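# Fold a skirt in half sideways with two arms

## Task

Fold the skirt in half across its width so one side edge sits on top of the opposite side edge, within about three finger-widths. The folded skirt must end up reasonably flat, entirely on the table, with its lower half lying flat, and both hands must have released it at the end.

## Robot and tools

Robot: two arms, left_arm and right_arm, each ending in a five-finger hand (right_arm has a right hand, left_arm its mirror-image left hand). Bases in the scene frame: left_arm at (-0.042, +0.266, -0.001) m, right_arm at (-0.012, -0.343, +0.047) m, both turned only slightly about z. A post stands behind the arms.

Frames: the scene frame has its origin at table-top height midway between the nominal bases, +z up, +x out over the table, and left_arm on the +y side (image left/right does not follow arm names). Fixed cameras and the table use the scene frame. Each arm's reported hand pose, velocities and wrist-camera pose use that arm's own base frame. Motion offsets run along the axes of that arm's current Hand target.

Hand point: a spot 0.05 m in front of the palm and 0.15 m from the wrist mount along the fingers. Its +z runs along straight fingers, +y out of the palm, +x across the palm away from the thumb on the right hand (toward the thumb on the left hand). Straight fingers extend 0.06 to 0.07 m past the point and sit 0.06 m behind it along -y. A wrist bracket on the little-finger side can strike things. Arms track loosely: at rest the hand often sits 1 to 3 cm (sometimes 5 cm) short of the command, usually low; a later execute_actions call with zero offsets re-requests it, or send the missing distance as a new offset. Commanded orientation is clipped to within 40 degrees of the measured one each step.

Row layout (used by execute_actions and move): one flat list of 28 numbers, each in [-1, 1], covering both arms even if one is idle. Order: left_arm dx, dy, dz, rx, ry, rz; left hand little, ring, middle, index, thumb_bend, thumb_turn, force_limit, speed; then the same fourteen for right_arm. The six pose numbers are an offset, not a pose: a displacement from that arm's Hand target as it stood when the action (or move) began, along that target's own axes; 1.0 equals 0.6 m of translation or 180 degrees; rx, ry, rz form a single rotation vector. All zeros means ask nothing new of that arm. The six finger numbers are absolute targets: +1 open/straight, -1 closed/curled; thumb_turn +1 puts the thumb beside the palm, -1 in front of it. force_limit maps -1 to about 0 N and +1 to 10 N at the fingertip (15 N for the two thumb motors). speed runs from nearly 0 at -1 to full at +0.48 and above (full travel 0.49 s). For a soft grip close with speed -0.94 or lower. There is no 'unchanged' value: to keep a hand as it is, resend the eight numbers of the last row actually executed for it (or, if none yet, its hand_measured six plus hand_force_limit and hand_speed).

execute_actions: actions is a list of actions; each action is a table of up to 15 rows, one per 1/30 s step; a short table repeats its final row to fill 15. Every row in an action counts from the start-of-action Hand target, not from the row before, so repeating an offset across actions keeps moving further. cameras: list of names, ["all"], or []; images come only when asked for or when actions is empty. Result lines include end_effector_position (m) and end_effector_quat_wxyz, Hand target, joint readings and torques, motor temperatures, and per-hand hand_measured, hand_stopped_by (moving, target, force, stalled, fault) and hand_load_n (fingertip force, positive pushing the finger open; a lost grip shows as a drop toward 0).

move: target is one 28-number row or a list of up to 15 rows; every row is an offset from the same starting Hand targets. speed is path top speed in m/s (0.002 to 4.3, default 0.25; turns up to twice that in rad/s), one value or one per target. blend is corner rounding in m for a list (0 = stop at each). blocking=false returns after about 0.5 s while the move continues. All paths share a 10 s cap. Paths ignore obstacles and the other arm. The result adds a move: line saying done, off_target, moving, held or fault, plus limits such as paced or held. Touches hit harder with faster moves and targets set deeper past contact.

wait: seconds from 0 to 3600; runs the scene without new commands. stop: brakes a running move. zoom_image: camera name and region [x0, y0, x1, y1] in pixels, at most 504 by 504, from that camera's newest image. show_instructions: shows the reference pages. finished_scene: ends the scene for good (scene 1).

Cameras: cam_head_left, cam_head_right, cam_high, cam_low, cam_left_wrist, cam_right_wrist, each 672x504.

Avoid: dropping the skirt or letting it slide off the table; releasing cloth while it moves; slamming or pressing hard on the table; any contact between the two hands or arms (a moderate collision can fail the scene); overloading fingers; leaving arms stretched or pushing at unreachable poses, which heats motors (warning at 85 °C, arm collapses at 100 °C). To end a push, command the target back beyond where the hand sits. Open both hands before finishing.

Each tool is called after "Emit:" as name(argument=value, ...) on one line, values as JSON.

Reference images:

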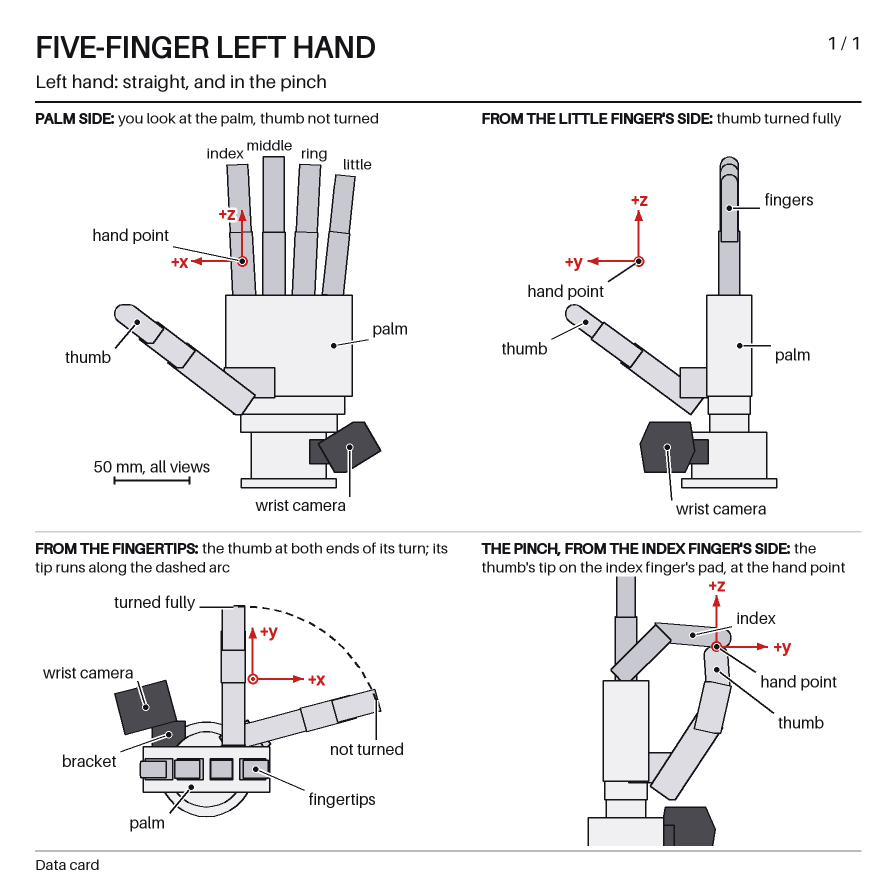

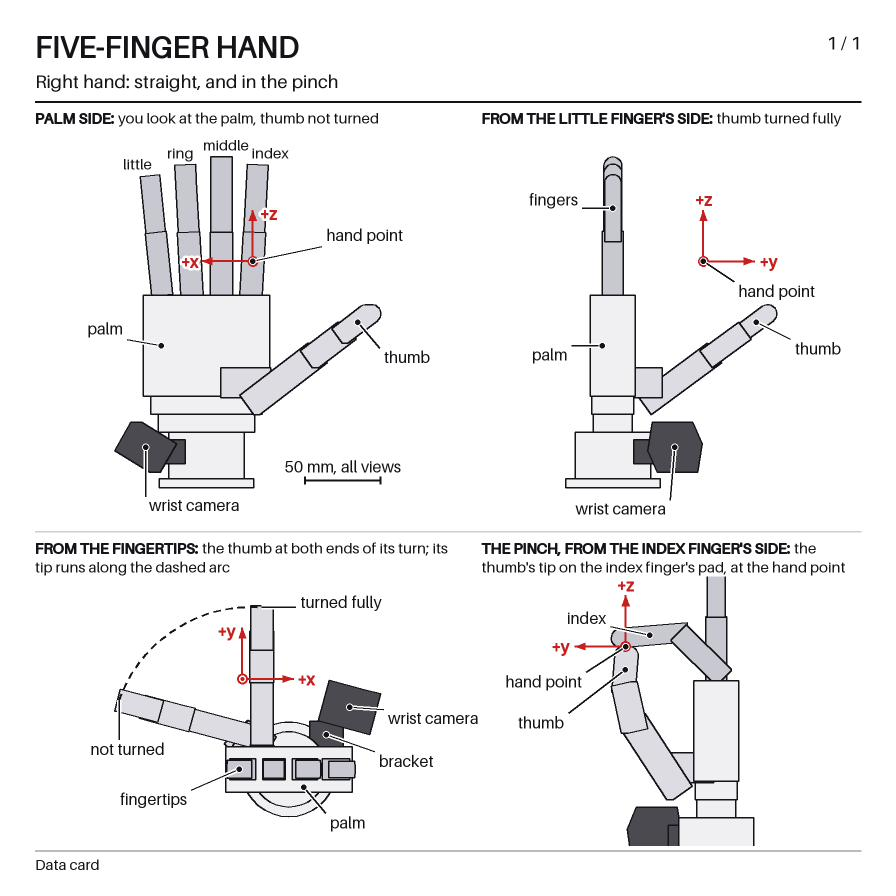

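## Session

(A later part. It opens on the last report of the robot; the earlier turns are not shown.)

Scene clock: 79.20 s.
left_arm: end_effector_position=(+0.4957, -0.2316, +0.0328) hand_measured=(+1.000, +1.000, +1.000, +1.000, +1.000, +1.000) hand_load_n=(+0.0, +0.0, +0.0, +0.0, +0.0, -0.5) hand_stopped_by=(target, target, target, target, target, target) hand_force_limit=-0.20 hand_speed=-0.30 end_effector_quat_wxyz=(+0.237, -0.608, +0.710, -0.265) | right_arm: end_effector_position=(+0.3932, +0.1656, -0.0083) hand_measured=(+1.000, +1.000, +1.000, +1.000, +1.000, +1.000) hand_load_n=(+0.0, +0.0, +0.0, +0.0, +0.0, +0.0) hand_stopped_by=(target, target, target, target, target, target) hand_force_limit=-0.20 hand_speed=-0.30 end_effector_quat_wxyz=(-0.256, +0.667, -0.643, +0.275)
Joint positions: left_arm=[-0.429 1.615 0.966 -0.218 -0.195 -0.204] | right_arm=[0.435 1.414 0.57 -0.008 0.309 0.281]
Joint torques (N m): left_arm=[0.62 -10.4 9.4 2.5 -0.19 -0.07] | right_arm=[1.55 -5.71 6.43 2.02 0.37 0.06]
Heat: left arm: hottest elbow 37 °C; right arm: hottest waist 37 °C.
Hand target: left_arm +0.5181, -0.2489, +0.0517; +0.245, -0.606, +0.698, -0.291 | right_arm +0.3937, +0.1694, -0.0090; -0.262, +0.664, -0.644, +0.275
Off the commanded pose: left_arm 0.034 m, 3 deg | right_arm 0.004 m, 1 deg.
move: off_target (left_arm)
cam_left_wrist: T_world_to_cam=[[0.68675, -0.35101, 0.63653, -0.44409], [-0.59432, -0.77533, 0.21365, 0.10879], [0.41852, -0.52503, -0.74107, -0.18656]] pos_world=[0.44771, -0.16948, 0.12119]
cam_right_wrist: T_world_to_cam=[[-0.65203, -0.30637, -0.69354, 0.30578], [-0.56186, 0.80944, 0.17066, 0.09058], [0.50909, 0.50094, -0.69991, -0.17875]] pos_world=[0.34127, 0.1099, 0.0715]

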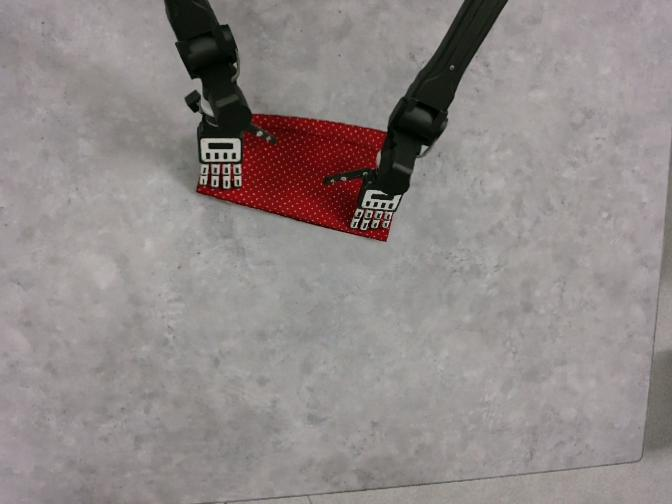

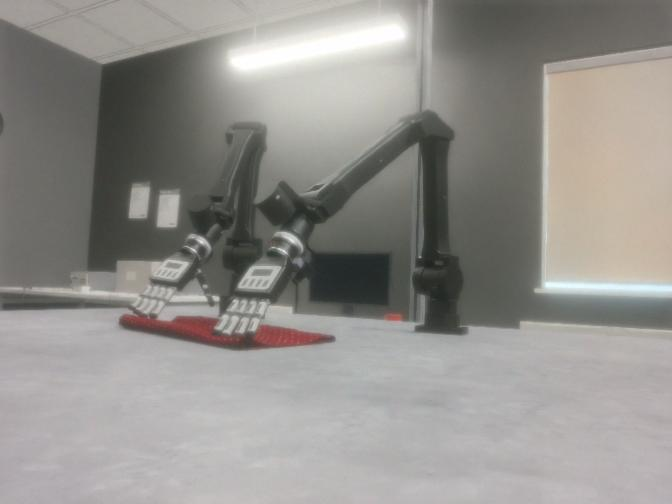

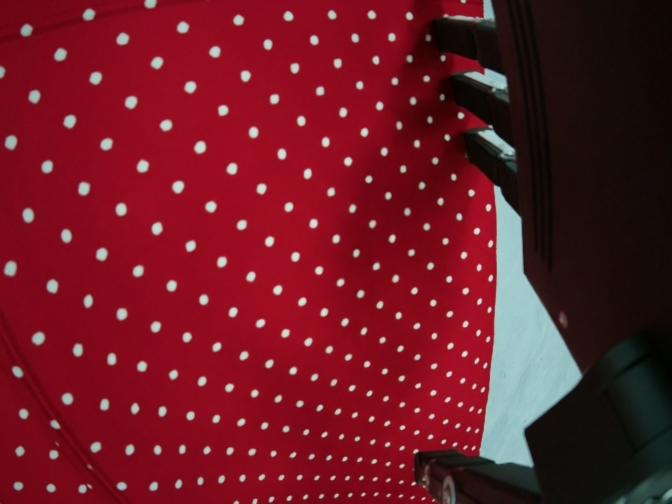

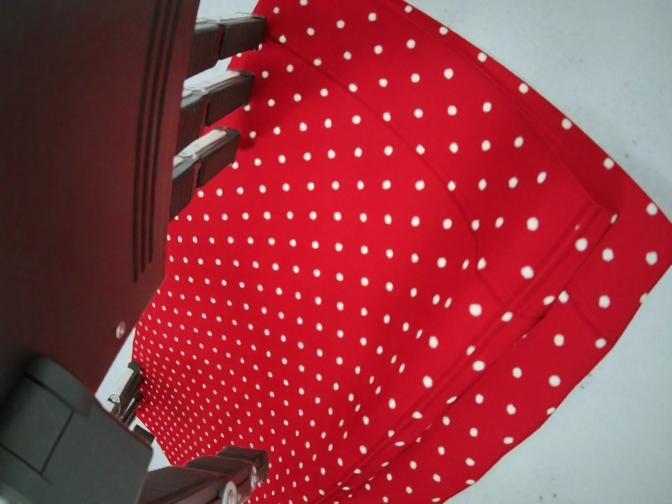

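Emit:
move(target=[[0,0.0211,0.0213, 0,0,0, 1, 1, 1, 1, 1, 1, -0.2, -0.3, 0,0.0211,0.0213, 0,0,0, 1, 1, 1, 1, 1, 1, -0.2, -0.3]], cameras=["cam_high","cam_low","cam_right_wrist"], speed=0.06)

Emit:
zoom_image(camera="cam_low", region=[110, 240, 350, 370])

Scene clock: 80.13 s.
left_arm: end_effector_position=(+0.5049, -0.2356, +0.0258) hand_measured=(+1.000, +1.000, +1.000, +1.000, +1.000, +1.000) hand_load_n=(+0.0, -0.5, +0.0, +0.0, +0.0, +0.0) hand_stopped_by=(target, target, target, target, target, target) hand_force_limit=-0.20 hand_speed=-0.30 end_effector_quat_wxyz=(+0.242, -0.607, +0.705, -0.275) | right_arm: end_effector_position=(+0.3940, +0.1660, -0.0254) hand_measured=(+1.000, +1.000, +1.000, +1.000, +1.000, +1.000) hand_load_n=(+0.0, +0.0, +0.0, +0.0, -0.5, +0.0) hand_stopped_by=(target, target, target, target, target, target) hand_force_limit=-0.20 hand_speed=-0.30 end_effector_quat_wxyz=(-0.258, +0.666, -0.643, +0.276)
Joint positions: left_arm=[-0.429 1.642 0.966 -0.165 -0.196 -0.204] | right_arm=[0.435 1.466 0.554 0.063 0.309 0.281]
Joint torques (N m): left_arm=[0.56 -10.23 8.09 2.4 -0.17 -0.07] | right_arm=[1.38 -5.95 5.9 1.98 0.33 0.05]
Heat: left arm: hottest elbow 37 °C; right arm: hottest waist 37 °C.
Hand target: left_arm +0.5180, -0.2491, +0.0336; +0.245, -0.606, +0.698, -0.291 | right_arm +0.3937, +0.1689, -0.0270; -0.262, +0.664, -0.644, +0.275
Off the commanded pose: left_arm 0.020 m, 2 deg | right_arm 0.003 m, 1 deg.
move: off_target (left_arm)
cam_right_wrist: T_world_to_cam=[[-0.6501, -0.30547, -0.69574, 0.29364], [-0.56234, 0.80921, 0.17016, 0.09384], [0.51103, 0.50186, -0.69785, -0.19218]] pos_world=[0.34187, 0.11021, 0.05422]

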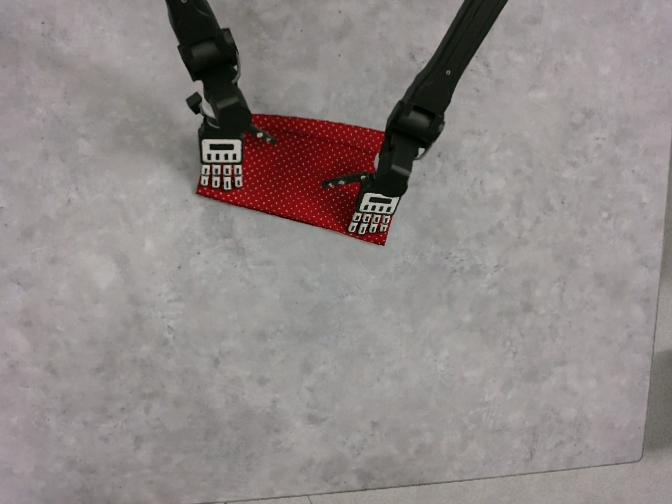

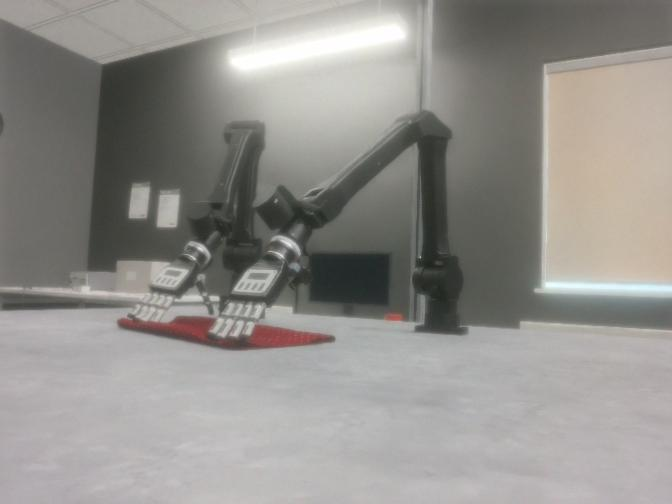

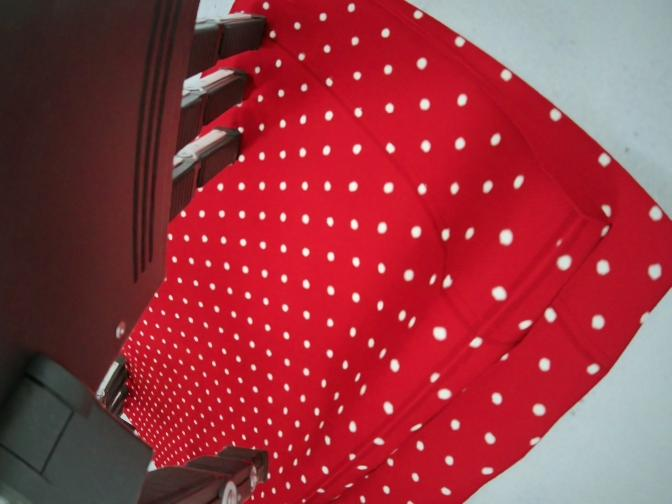

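Scaled by 2.100.

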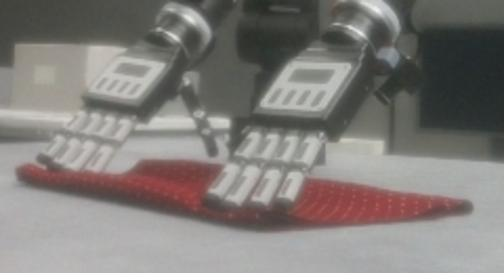

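Emit:
move(target=[[0,-0.0703,-0.0709, 0,0,0, 1, 1, 1, 1, 1, 1, -0.2, -0.3, 0,-0.0703,-0.0709, 0,0,0, 1, 1, 1, 1, 1, 1, -0.2, -0.3]], cameras=["cam_high","cam_low","cam_left_wrist","cam_right_wrist"], speed=0.12)

Emit:
zoom_image(camera="cam_low", region=[110, 240, 350, 370])

Emit:
zoom_image(camera="cam_high", region=[180, 90, 430, 260])

Scene clock: 81.40 s.
left_arm: end_effector_position=(+0.5035, -0.2350, +0.0696) hand_measured=(+1.000, +1.000, +1.000, +1.000, +1.000, +1.000) hand_load_n=(+0.0, +0.0, +0.0, -0.5, +0.0, -0.5) hand_stopped_by=(target, target, target, target, target, target) hand_force_limit=-0.20 hand_speed=-0.30 end_effector_quat_wxyz=(+0.240, -0.608, +0.707, -0.271) | right_arm: end_effector_position=(+0.3788, +0.1593, +0.0159) hand_measured=(+1.000, +1.000, +1.000, +1.000, +1.000, +1.000) hand_load_n=(+0.0, +0.5, +0.0, +0.0, -0.5, +0.0) hand_stopped_by=(target, target, target, target, target, target) hand_force_limit=-0.20 hand_speed=-0.30 end_effector_quat_wxyz=(-0.244, +0.672, -0.645, +0.271)
Joint positions: left_arm=[-0.429 1.571 1.022 -0.303 -0.196 -0.204] | right_arm=[0.436 1.314 0.579 -0.146 0.311 0.284]
Joint torques (N m): left_arm=[0.67 -11.4 9.68 1.46 -0.13 -0.06] | right_arm=[1.67 -5.83 10.45 1.13 0.37 0.07]
Heat: left arm: hottest elbow 37 °C; right arm: hottest waist 37 °C.
Hand target: left_arm +0.5182, -0.2484, +0.0935; +0.245, -0.606, +0.698, -0.291 | right_arm +0.3938, +0.1706, +0.0328; -0.262, +0.664, -0.644, +0.275
Off the commanded pose: left_arm 0.031 m, 3 deg | right_arm 0.025 m, 2 deg.
move: off_target (left_arm, right_arm)
cam_left_wrist: T_world_to_cam=[[0.67829, -0.34636, 0.64804, -0.46951], [-0.59629, -0.77481, 0.21001, 0.10431], [0.42937, -0.52887, -0.73208, -0.17127]] pos_world=[0.4542, -0.17238, 0.15697]
cam_right_wrist: T_world_to_cam=[[-0.66995, -0.31369, -0.67288, 0.31891], [-0.55632, 0.81229, 0.17522, 0.08084], [0.49161, 0.49172, -0.7187, -0.14294]] pos_world=[0.32889, 0.10466, 0.09769]

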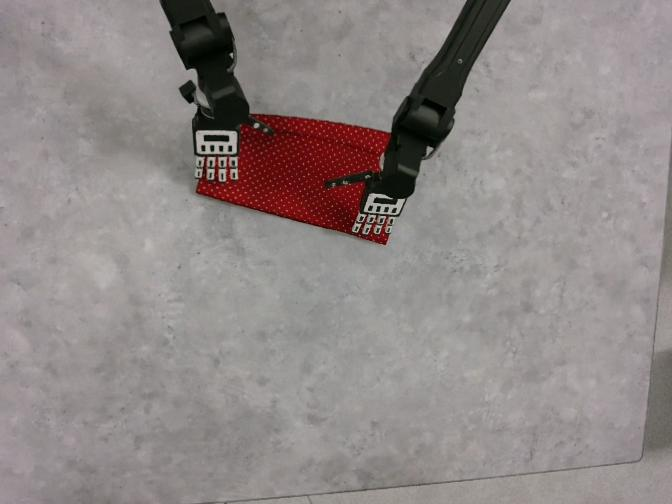

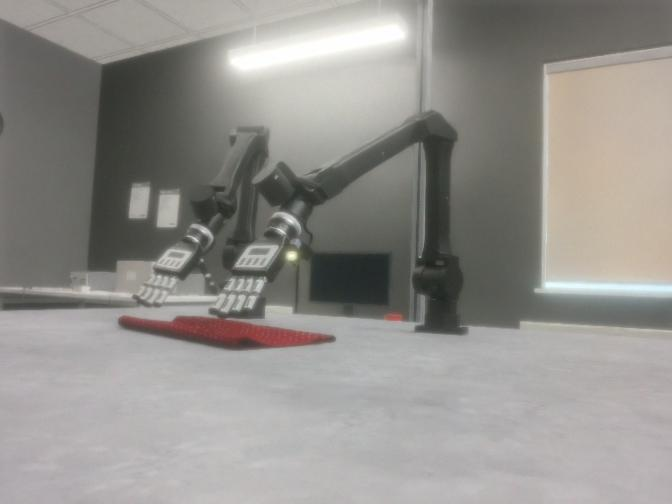

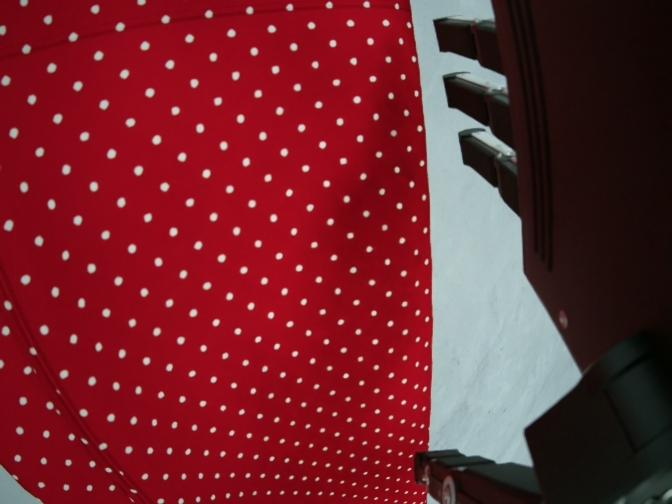

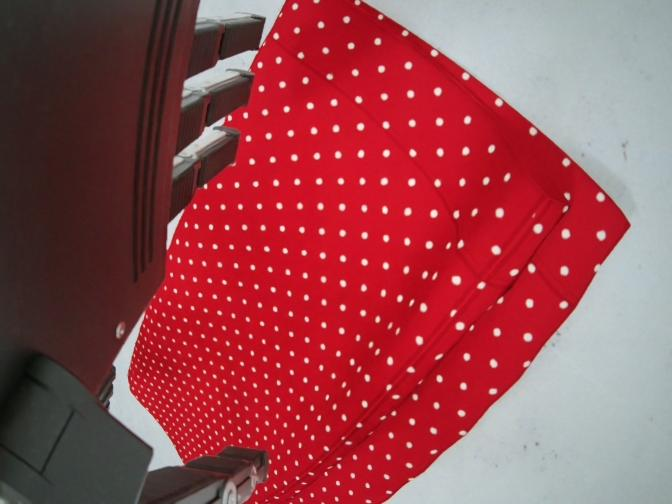

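Scaled by 2.100.

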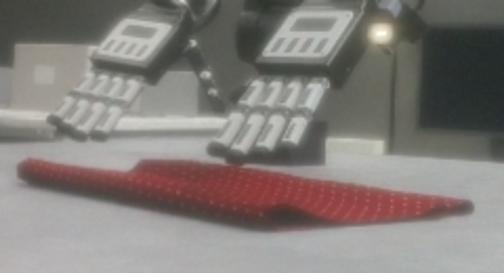

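Scaled by 2.016.

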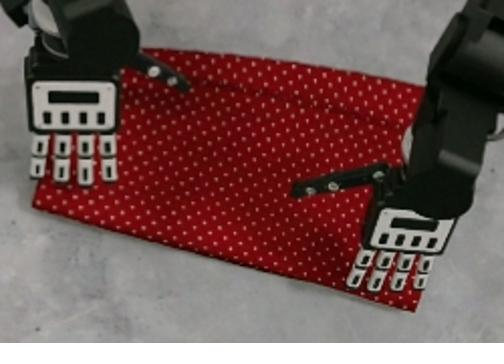

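Emit:
move(target=[[-0.0247,0.1843,-0.1185, 0,0,0, 1, 1, 1, 1, 1, 1, -0.2, -0.3, -0.0455,0.1082,-0.0717, 0,0,0, 1, 1, 1, 1, 1, 1, -0.2, -0.3]], cameras=["cam_high","cam_low","cam_left_wrist","cam_right_wrist"], speed=0.12)

Emit:
zoom_image(camera="cam_low", region=[110, 240, 370, 370])

Emit:
zoom_image(camera="cam_high", region=[180, 90, 430, 260])

Scene clock: 83.80 s.
left_arm: end_effector_position=(+0.3931, -0.2099, +0.0617) hand_measured=(+1.000, +1.000, +1.000, +1.000, +1.000, +1.000) hand_load_n=(+0.0, +0.0, +0.0, +0.0, +0.0, +0.0) hand_stopped_by=(target, target, target, target, target, target) hand_force_limit=-0.20 hand_speed=-0.30 end_effector_quat_wxyz=(+0.244, -0.605, +0.705, -0.278) | right_arm: end_effector_position=(+0.3195, +0.1947, +0.0156) hand_measured=(+1.000, +1.000, +1.000, +1.000, +1.000, +1.000) hand_load_n=(+0.0, +0.0, +0.0, +0.0, +0.0, +0.0) hand_stopped_by=(target, target, target, target, target, target) hand_force_limit=-0.20 hand_speed=-0.30 end_effector_quat_wxyz=(-0.259, +0.666, -0.642, +0.276)
Joint positions: left_arm=[-0.495 1.299 0.705 -0.251 -0.24 -0.252] | right_arm=[0.64 1.207 0.483 -0.184 0.441 0.45]
Joint torques (N m): left_arm=[0.62 -7.65 5.68 2.59 -0.23 -0.08] | right_arm=[1.49 -4.72 6.97 1.1 0.47 0.1]
Heat: left arm: hottest elbow 37 °C; right arm: hottest waist 37 °C.
Hand target: left_arm +0.3931, -0.2155, +0.0661; +0.245, -0.606, +0.698, -0.291 | right_arm +0.3169, +0.1960, +0.0172; -0.262, +0.664, -0.644, +0.275
Off the commanded pose: left_arm 0.007 m, 2 deg | right_arm 0.003 m, 0 deg.
move: done
cam_left_wrist: T_world_to_cam=[[0.66648, -0.34371, 0.66157, -0.37645], [-0.60134, -0.77238, 0.20452, 0.0625], [0.44068, -0.53413, -0.72146, -0.12255]] pos_world=[0.34249, -0.14657, 0.14785]
cam_right_wrist: T_world_to_cam=[[-0.64774, -0.30531, -0.69801, 0.28177], [-0.56342, 0.80867, 0.16913, 0.02221], [0.51282, 0.50283, -0.69583, -0.14069]] pos_world=[0.26718, 0.13881, 0.09503]

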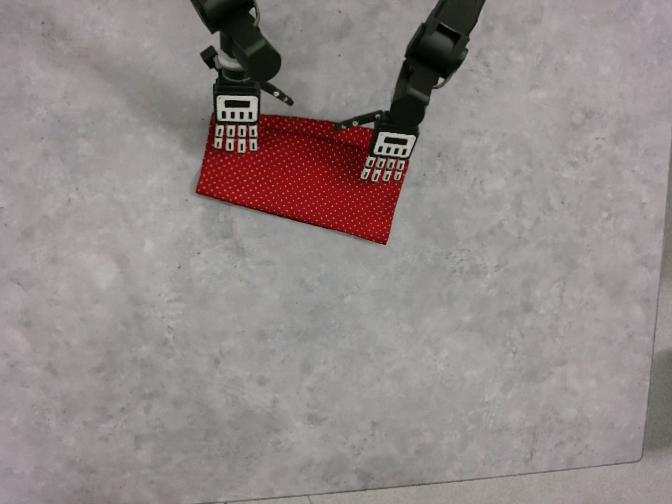

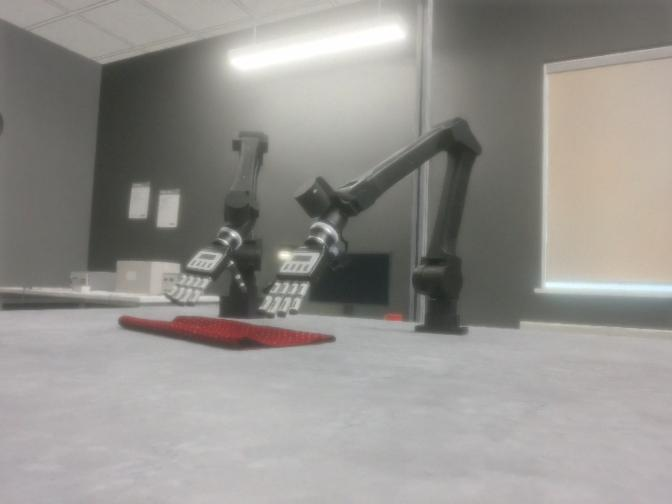

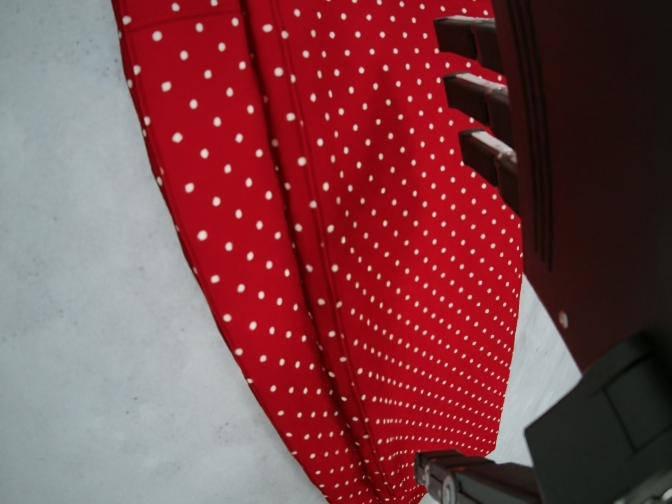

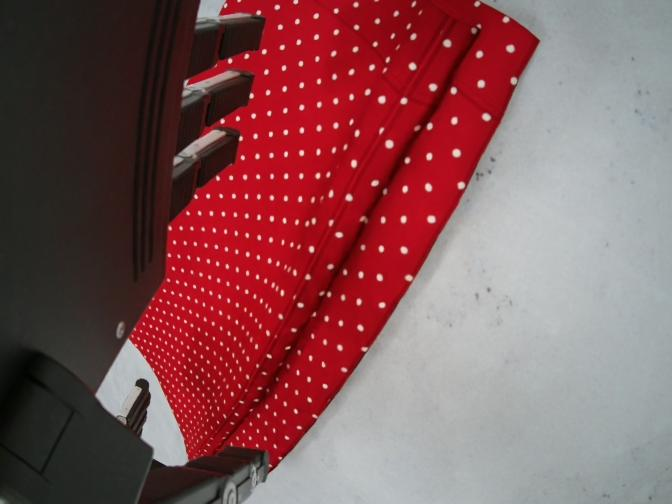

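Scaled by 1.938.

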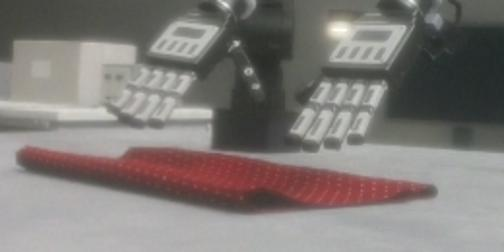

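Scaled by 2.016.

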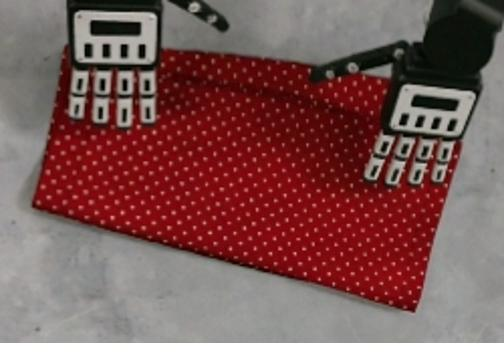

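Emit:
move(target=[[-0.0007,0.0481,0.0484, 0,0,0, 1, 1, 1, 1, 1, 1, -0.2, -0.3, -0.0019,0.0468,0.0474, 0,0,0, 1, 1, 1, 1, 1, 1, -0.2, -0.3],[0.0065,0.0832,0.0138, 0,0,0, 1, 1, 1, 1, 1, 1, -0.2, -0.3, -0.0028,0.0823,0.0122, 0,0,0, 1, 1, 1, 1, 1, 1, -0.2, -0.3]], cameras=["cam_high","cam_low","cam_left_wrist","cam_right_wrist"], speed=0.06)

Emit:
zoom_image(camera="cam_low", region=[110, 240, 370, 370])

Emit:
zoom_image(camera="cam_high", region=[180, 90, 430, 260])

Scene clock: 86.30 s.
left_arm: end_effector_position=(+0.3668, -0.2123, +0.0230) hand_measured=(+1.000, +1.000, +1.000, +1.000, +1.000, +1.000) hand_load_n=(+0.0, +0.0, +0.0, +0.0, +0.0, +0.0) hand_stopped_by=(target, target, target, target, target, target) hand_force_limit=-0.20 hand_speed=-0.30 end_effector_quat_wxyz=(+0.247, -0.604, +0.702, -0.285) | right_arm: end_effector_position=(+0.2899, +0.1949, -0.0236) hand_measured=(+1.000, +1.000, +1.000, +1.000, +1.000, +1.000) hand_load_n=(+0.0, +0.0, +0.0, +0.0, +0.0, +0.0) hand_stopped_by=(target, target, target, target, target, target) hand_force_limit=-0.20 hand_speed=-0.30 end_effector_quat_wxyz=(-0.260, +0.665, -0.643, +0.277)
Joint positions: left_arm=[-0.54 1.317 0.586 -0.105 -0.271 -0.286] | right_arm=[0.709 1.263 0.382 -0.053 0.483 0.513]
Joint torques (N m): left_arm=[0.62 -7.18 5.04 1.95 -0.24 -0.07] | right_arm=[1.55 -4.48 5.93 1.02 0.5 0.08]
Heat: left arm: hottest elbow 37 °C; right arm: hottest waist 37 °C.
Hand target: left_arm +0.3632, -0.2155, +0.0251; +0.245, -0.606, +0.698, -0.291 | right_arm +0.2868, +0.1959, -0.0228; -0.262, +0.664, -0.644, +0.275
Off the commanded pose: left_arm 0.005 m, 1 deg | right_arm 0.003 m, 0 deg.
move: done
cam_left_wrist: T_world_to_cam=[[0.65658, -0.3385, 0.67404, -0.32971], [-0.60433, -0.77082, 0.20157, 0.05425], [0.45133, -0.53969, -0.71066, -0.1456]] pos_world=[0.31498, -0.14837, 0.10784]
cam_right_wrist: T_world_to_cam=[[-0.64712, -0.30325, -0.69948, 0.23466], [-0.56237, 0.80935, 0.16938, 0.01165], [0.51476, 0.50298, -0.69429, -0.15344]] pos_world=[0.23739, 0.13891, 0.05564]

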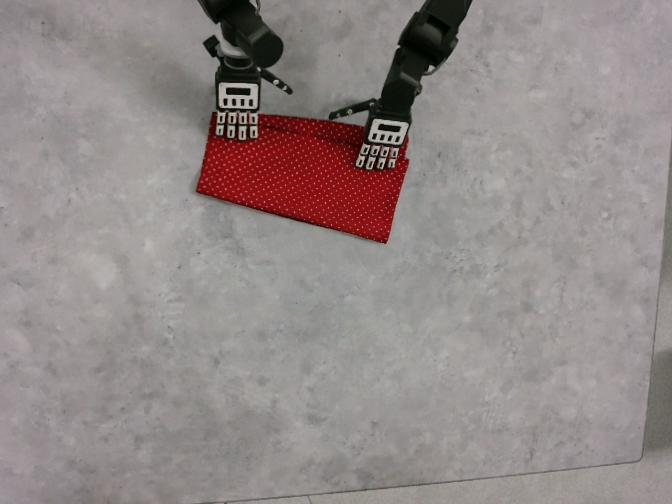

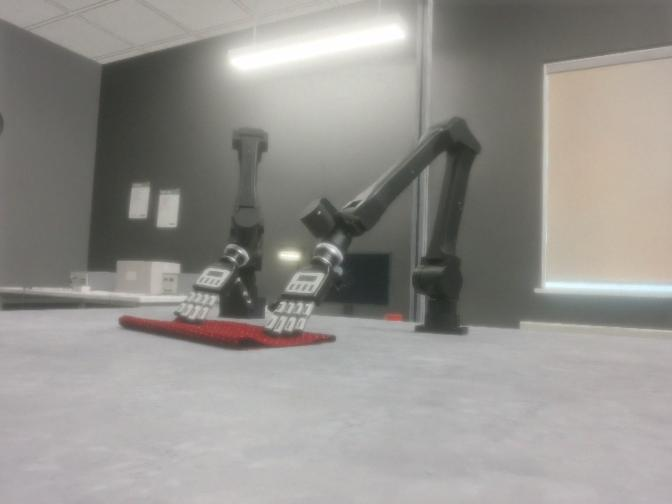

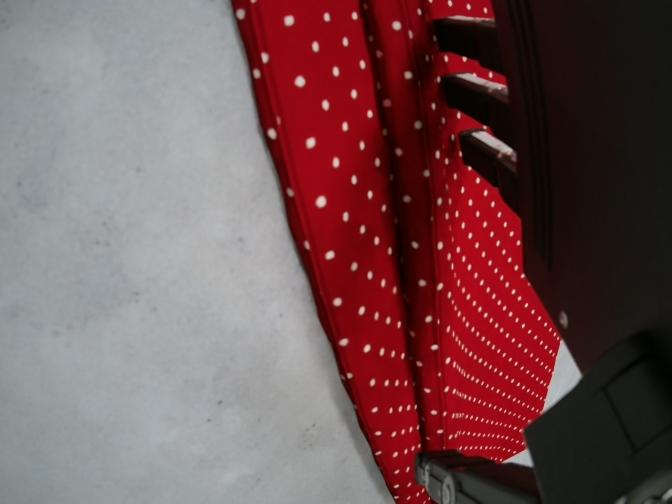

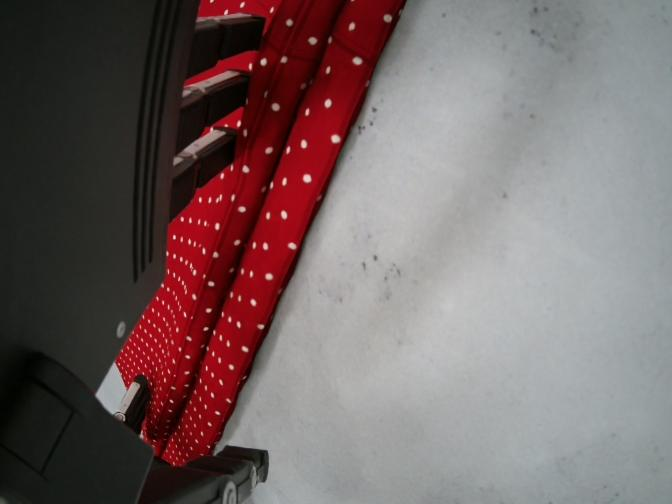

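Scaled by 1.938.

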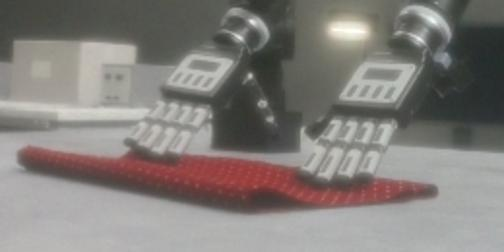

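Scaled by 2.016.

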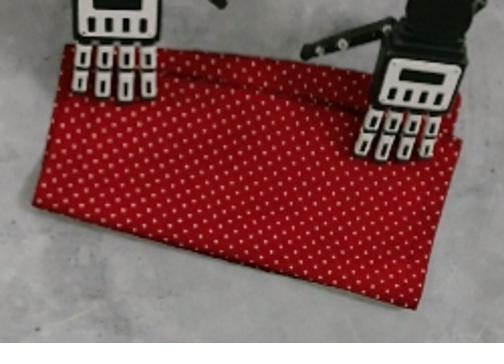

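Emit:
move(target=[[-0.0088,-0.0762,0.0050, 0,0,0, 1, 1, 1, 1, 1, 1, -0.2, -0.3, 0.0025,-0.0767,0.0055, 0,0,0, 1, 1, 1, 1, 1, 1, -0.2, -0.3],[-0.0083,-0.0270,0.0547, 0,0,0, 1, 1, 1, 1, 1, 1, -0.2, -0.3, 0.0012,-0.0275,0.0552, 0,0,0, 1, 1, 1, 1, 1, 1, -0.2, -0.3],[0.0023,0.0257,0.0027, 0,0,0, 1, 1, 1, 1, 1, 1, -0.2, -0.3, -0.0003,0.0258,0.0025, 0,0,0, 1, 1, 1, 1, 1, 1, -0.2, -0.3]], cameras=["cam_high","cam_low","cam_left_wrist","cam_right_wrist"], speed=0.07)

Emit:
zoom_image(camera="cam_low", region=[110, 240, 370, 370])

Emit:
zoom_image(camera="cam_high", region=[180, 90, 430, 260])

Scene clock: 90.03 s.
left_arm: end_effector_position=(+0.3620, -0.2149, +0.0164) hand_measured=(+1.000, +1.000, +1.000, +1.000, +1.000, +1.000) hand_load_n=(+0.0, +0.0, +0.0, +0.0, +0.0, +0.0) hand_stopped_by=(target, target, target, target, target, target) hand_force_limit=-0.20 hand_speed=-0.30 end_effector_quat_wxyz=(+0.250, -0.603, +0.697, -0.295) | right_arm: end_effector_position=(+0.2823, +0.1964, -0.0331) hand_measured=(+1.000, +1.000, +1.000, +1.000, +1.000, +1.000) hand_load_n=(+0.0, -0.5, +0.0, +0.0, +0.0, +0.0) hand_stopped_by=(target, target, target, target, target, target) hand_force_limit=-0.20 hand_speed=-0.30 end_effector_quat_wxyz=(-0.264, +0.663, -0.643, +0.277)
Joint positions: left_arm=[-0.556 1.321 0.554 -0.051 -0.283 -0.299] | right_arm=[0.734 1.284 0.355 -0.006 0.499 0.537]
Joint torques (N m): left_arm=[0.5 -6.77 4.64 1.42 -0.21 -0.08] | right_arm=[1.61 -4.25 5.38 0.85 0.45 0.06]
Heat: left arm: hottest elbow 37 °C; right arm: hottest waist 37 °C.
Hand target: left_arm +0.3532, -0.2156, +0.0131; +0.245, -0.606, +0.698, -0.291 | right_arm +0.2768, +0.1957, -0.0347; -0.262, +0.664, -0.644, +0.275
Off the commanded pose: left_arm 0.009 m, 1 deg | right_arm 0.006 m, 0 deg.
move: done
cam_left_wrist: T_world_to_cam=[[0.64406, -0.32972, 0.69027, -0.31687], [-0.60662, -0.76987, 0.19826, 0.0517], [0.46605, -0.54642, -0.69586, -0.15645]] pos_world=[0.30836, -0.15016, 0.09961]
cam_right_wrist: T_world_to_cam=[[-0.64216, -0.29757, -0.70646, 0.22085], [-0.56228, 0.80923, 0.17025, 0.00779], [0.52102, 0.50656, -0.68698, -0.15913]] pos_world=[0.22911, 0.14002, 0.04537]

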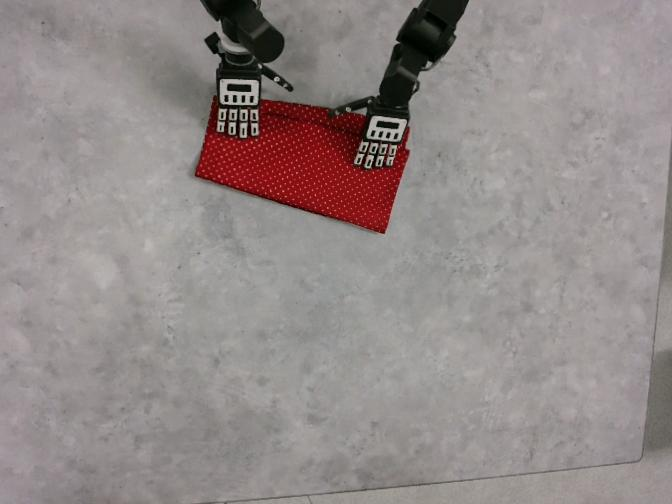

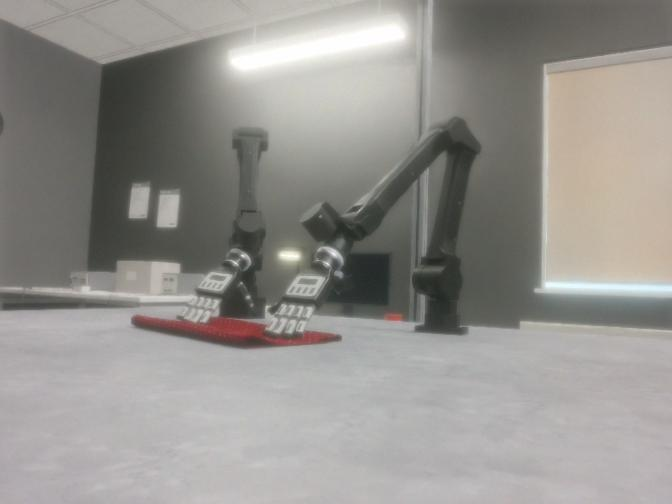

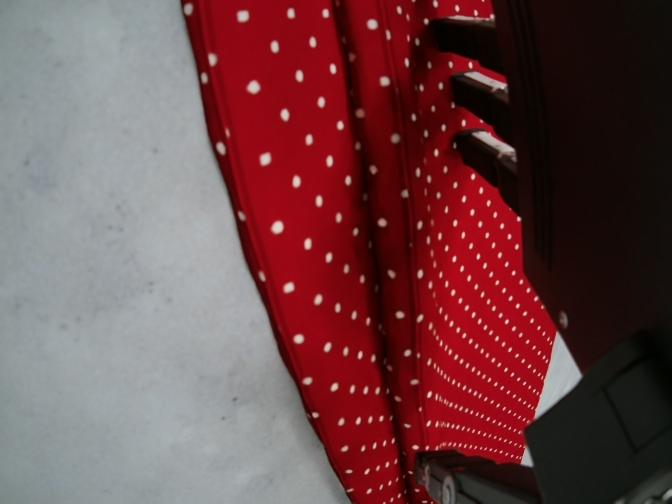

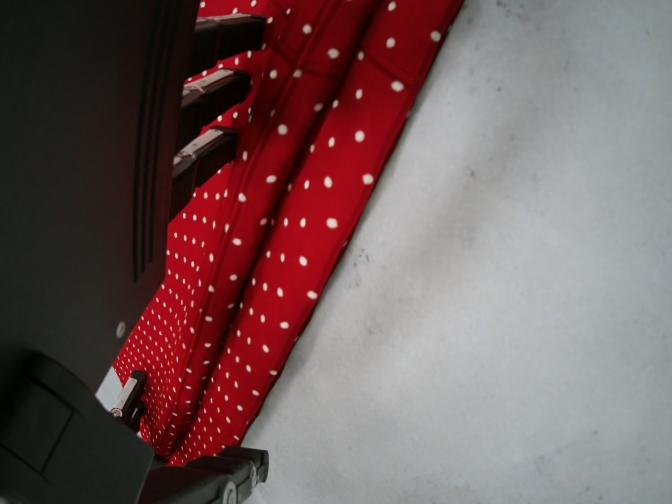

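Scaled by 1.938.

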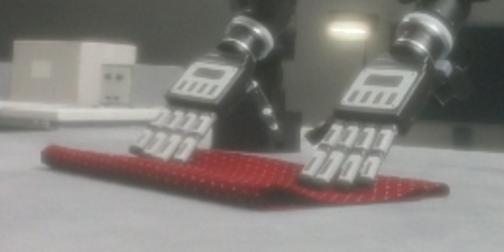

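Scaled by 2.016.

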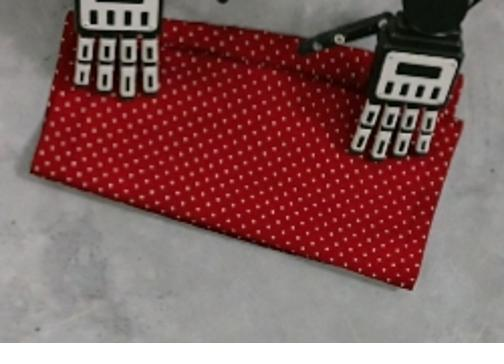

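Emit:
move(target=[[0,-0.1172,-0.1181, 0,0,0, 1, 1, 1, 1, 1, 1, -0.2, -0.3, 0,-0.1170,-0.1185, 0,0,0, 1, 1, 1, 1, 1, 1, -0.2, -0.3],[-0.2,-0.1172,-0.1181, 0,0,0, 1, 1, 1, 1, 1, 1, -0.2, -0.3, 0.2,-0.1170,-0.1185, 0,0,0, 1, 1, 1, 1, 1, 1, -0.2, -0.3]], cameras=["all"], speed=0.18, blend=[0.03,0])

Emit:
zoom_image(camera="cam_low", region=[110, 290, 370, 370])

Emit:
zoom_image(camera="cam_high", region=[180, 80, 430, 250])

Scene clock: 92.33 s.
left_arm: end_effector_position=(+0.3705, -0.0979, +0.1074) hand_measured=(+1.000, +1.000, +1.000, +1.000, +1.000, +1.000) hand_load_n=(+0.0, +0.0, +0.0, +0.0, -0.5, +0.0) hand_stopped_by=(target, target, target, target, target, target) hand_force_limit=-0.20 hand_speed=-0.30 end_effector_quat_wxyz=(+0.240, -0.612, +0.695, -0.291) | right_arm: end_effector_position=(+0.2812, +0.0816, +0.0697) hand_measured=(+1.000, +1.000, +1.000, +1.000, +1.000, +1.000) hand_load_n=(+0.0, +0.0, +0.0, +0.0, +0.0, +0.0) hand_stopped_by=(target, target, target, target, target, target) hand_force_limit=-0.20 hand_speed=-0.30 end_effector_quat_wxyz=(-0.265, +0.662, -0.646, +0.274)
Joint positions: left_arm=[-0.176 1.029 0.627 -0.396 -0.013 -0.044] | right_arm=[0.278 0.728 0.383 -0.464 0.198 0.174]
Joint torques (N m): left_arm=[1.85 -4.84 7.2 1.65 0.06 0.25] | right_arm=[0.5 -0.67 8.69 1.25 0.08 -0.12]
Heat: left arm: hottest elbow 37 °C; right arm: hottest waist 37 °C.
Hand target: left_arm +0.3708, -0.0957, +0.1115; +0.245, -0.606, +0.698, -0.291 | right_arm +0.2792, +0.0786, +0.0686; -0.262, +0.664, -0.644, +0.275
Off the commanded pose: left_arm 0.005 m, 1 deg | right_arm 0.004 m, 0 deg.
move: done
cam_left_wrist: T_world_to_cam=[[0.66316, -0.31505, 0.67895, -0.35101], [-0.59378, -0.7737, 0.22096, 0.12137], [0.45569, -0.54967, -0.70015, -0.02925]] pos_world=[0.31817, -0.03276, 0.19102]
cam_right_wrist: T_world_to_cam=[[-0.64599, -0.29123, -0.70561, 0.25906], [-0.55943, 0.80953, 0.17804, 0.08115], [0.51936, 0.50975, -0.68587, -0.02957]] pos_world=[0.2281, 0.02483, 0.14806]

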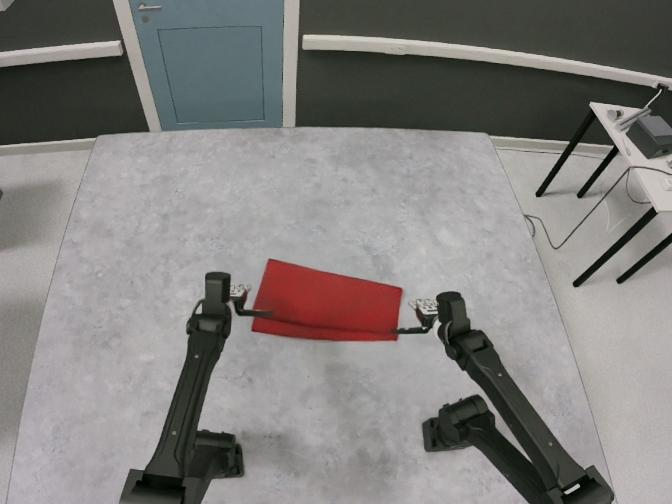

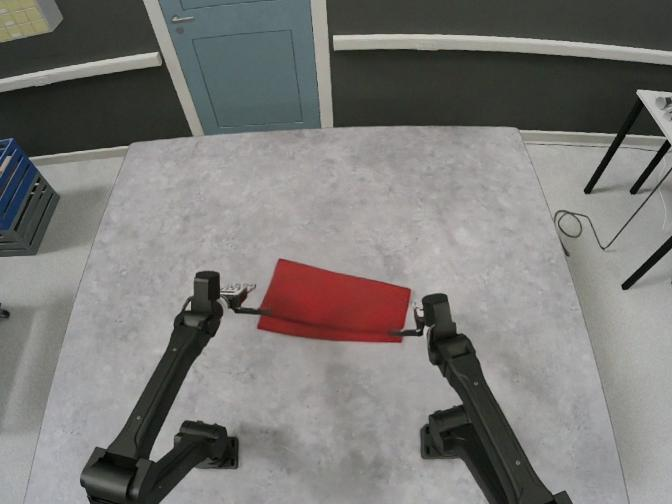

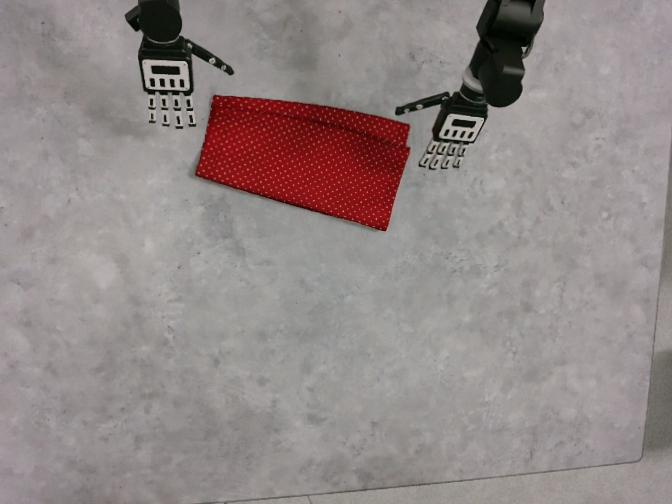

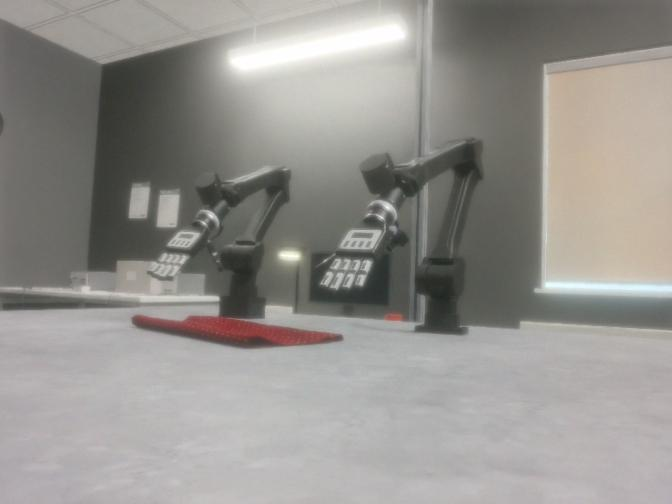

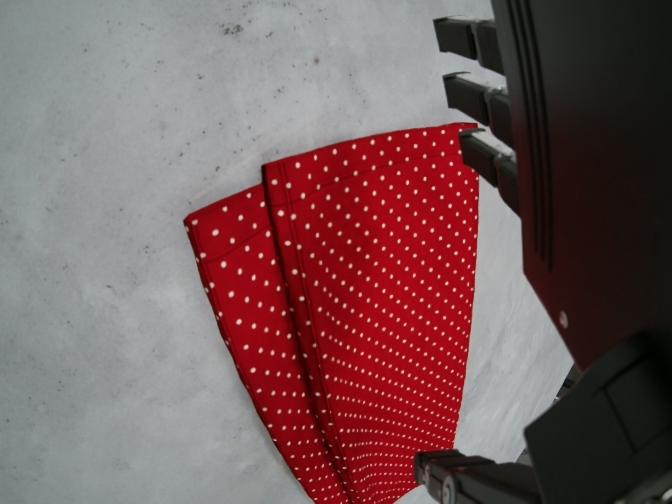

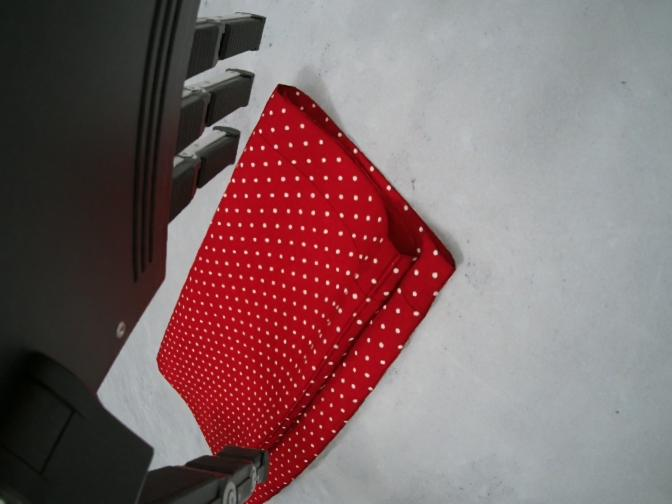

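Scaled by 1.938.

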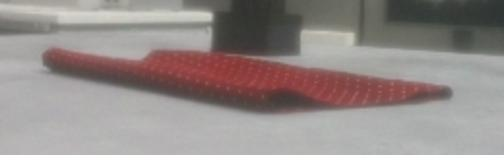

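Scaled by 2.016.

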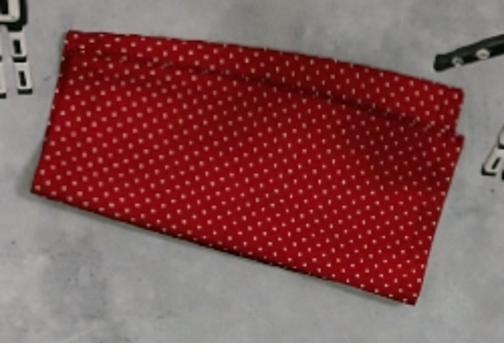

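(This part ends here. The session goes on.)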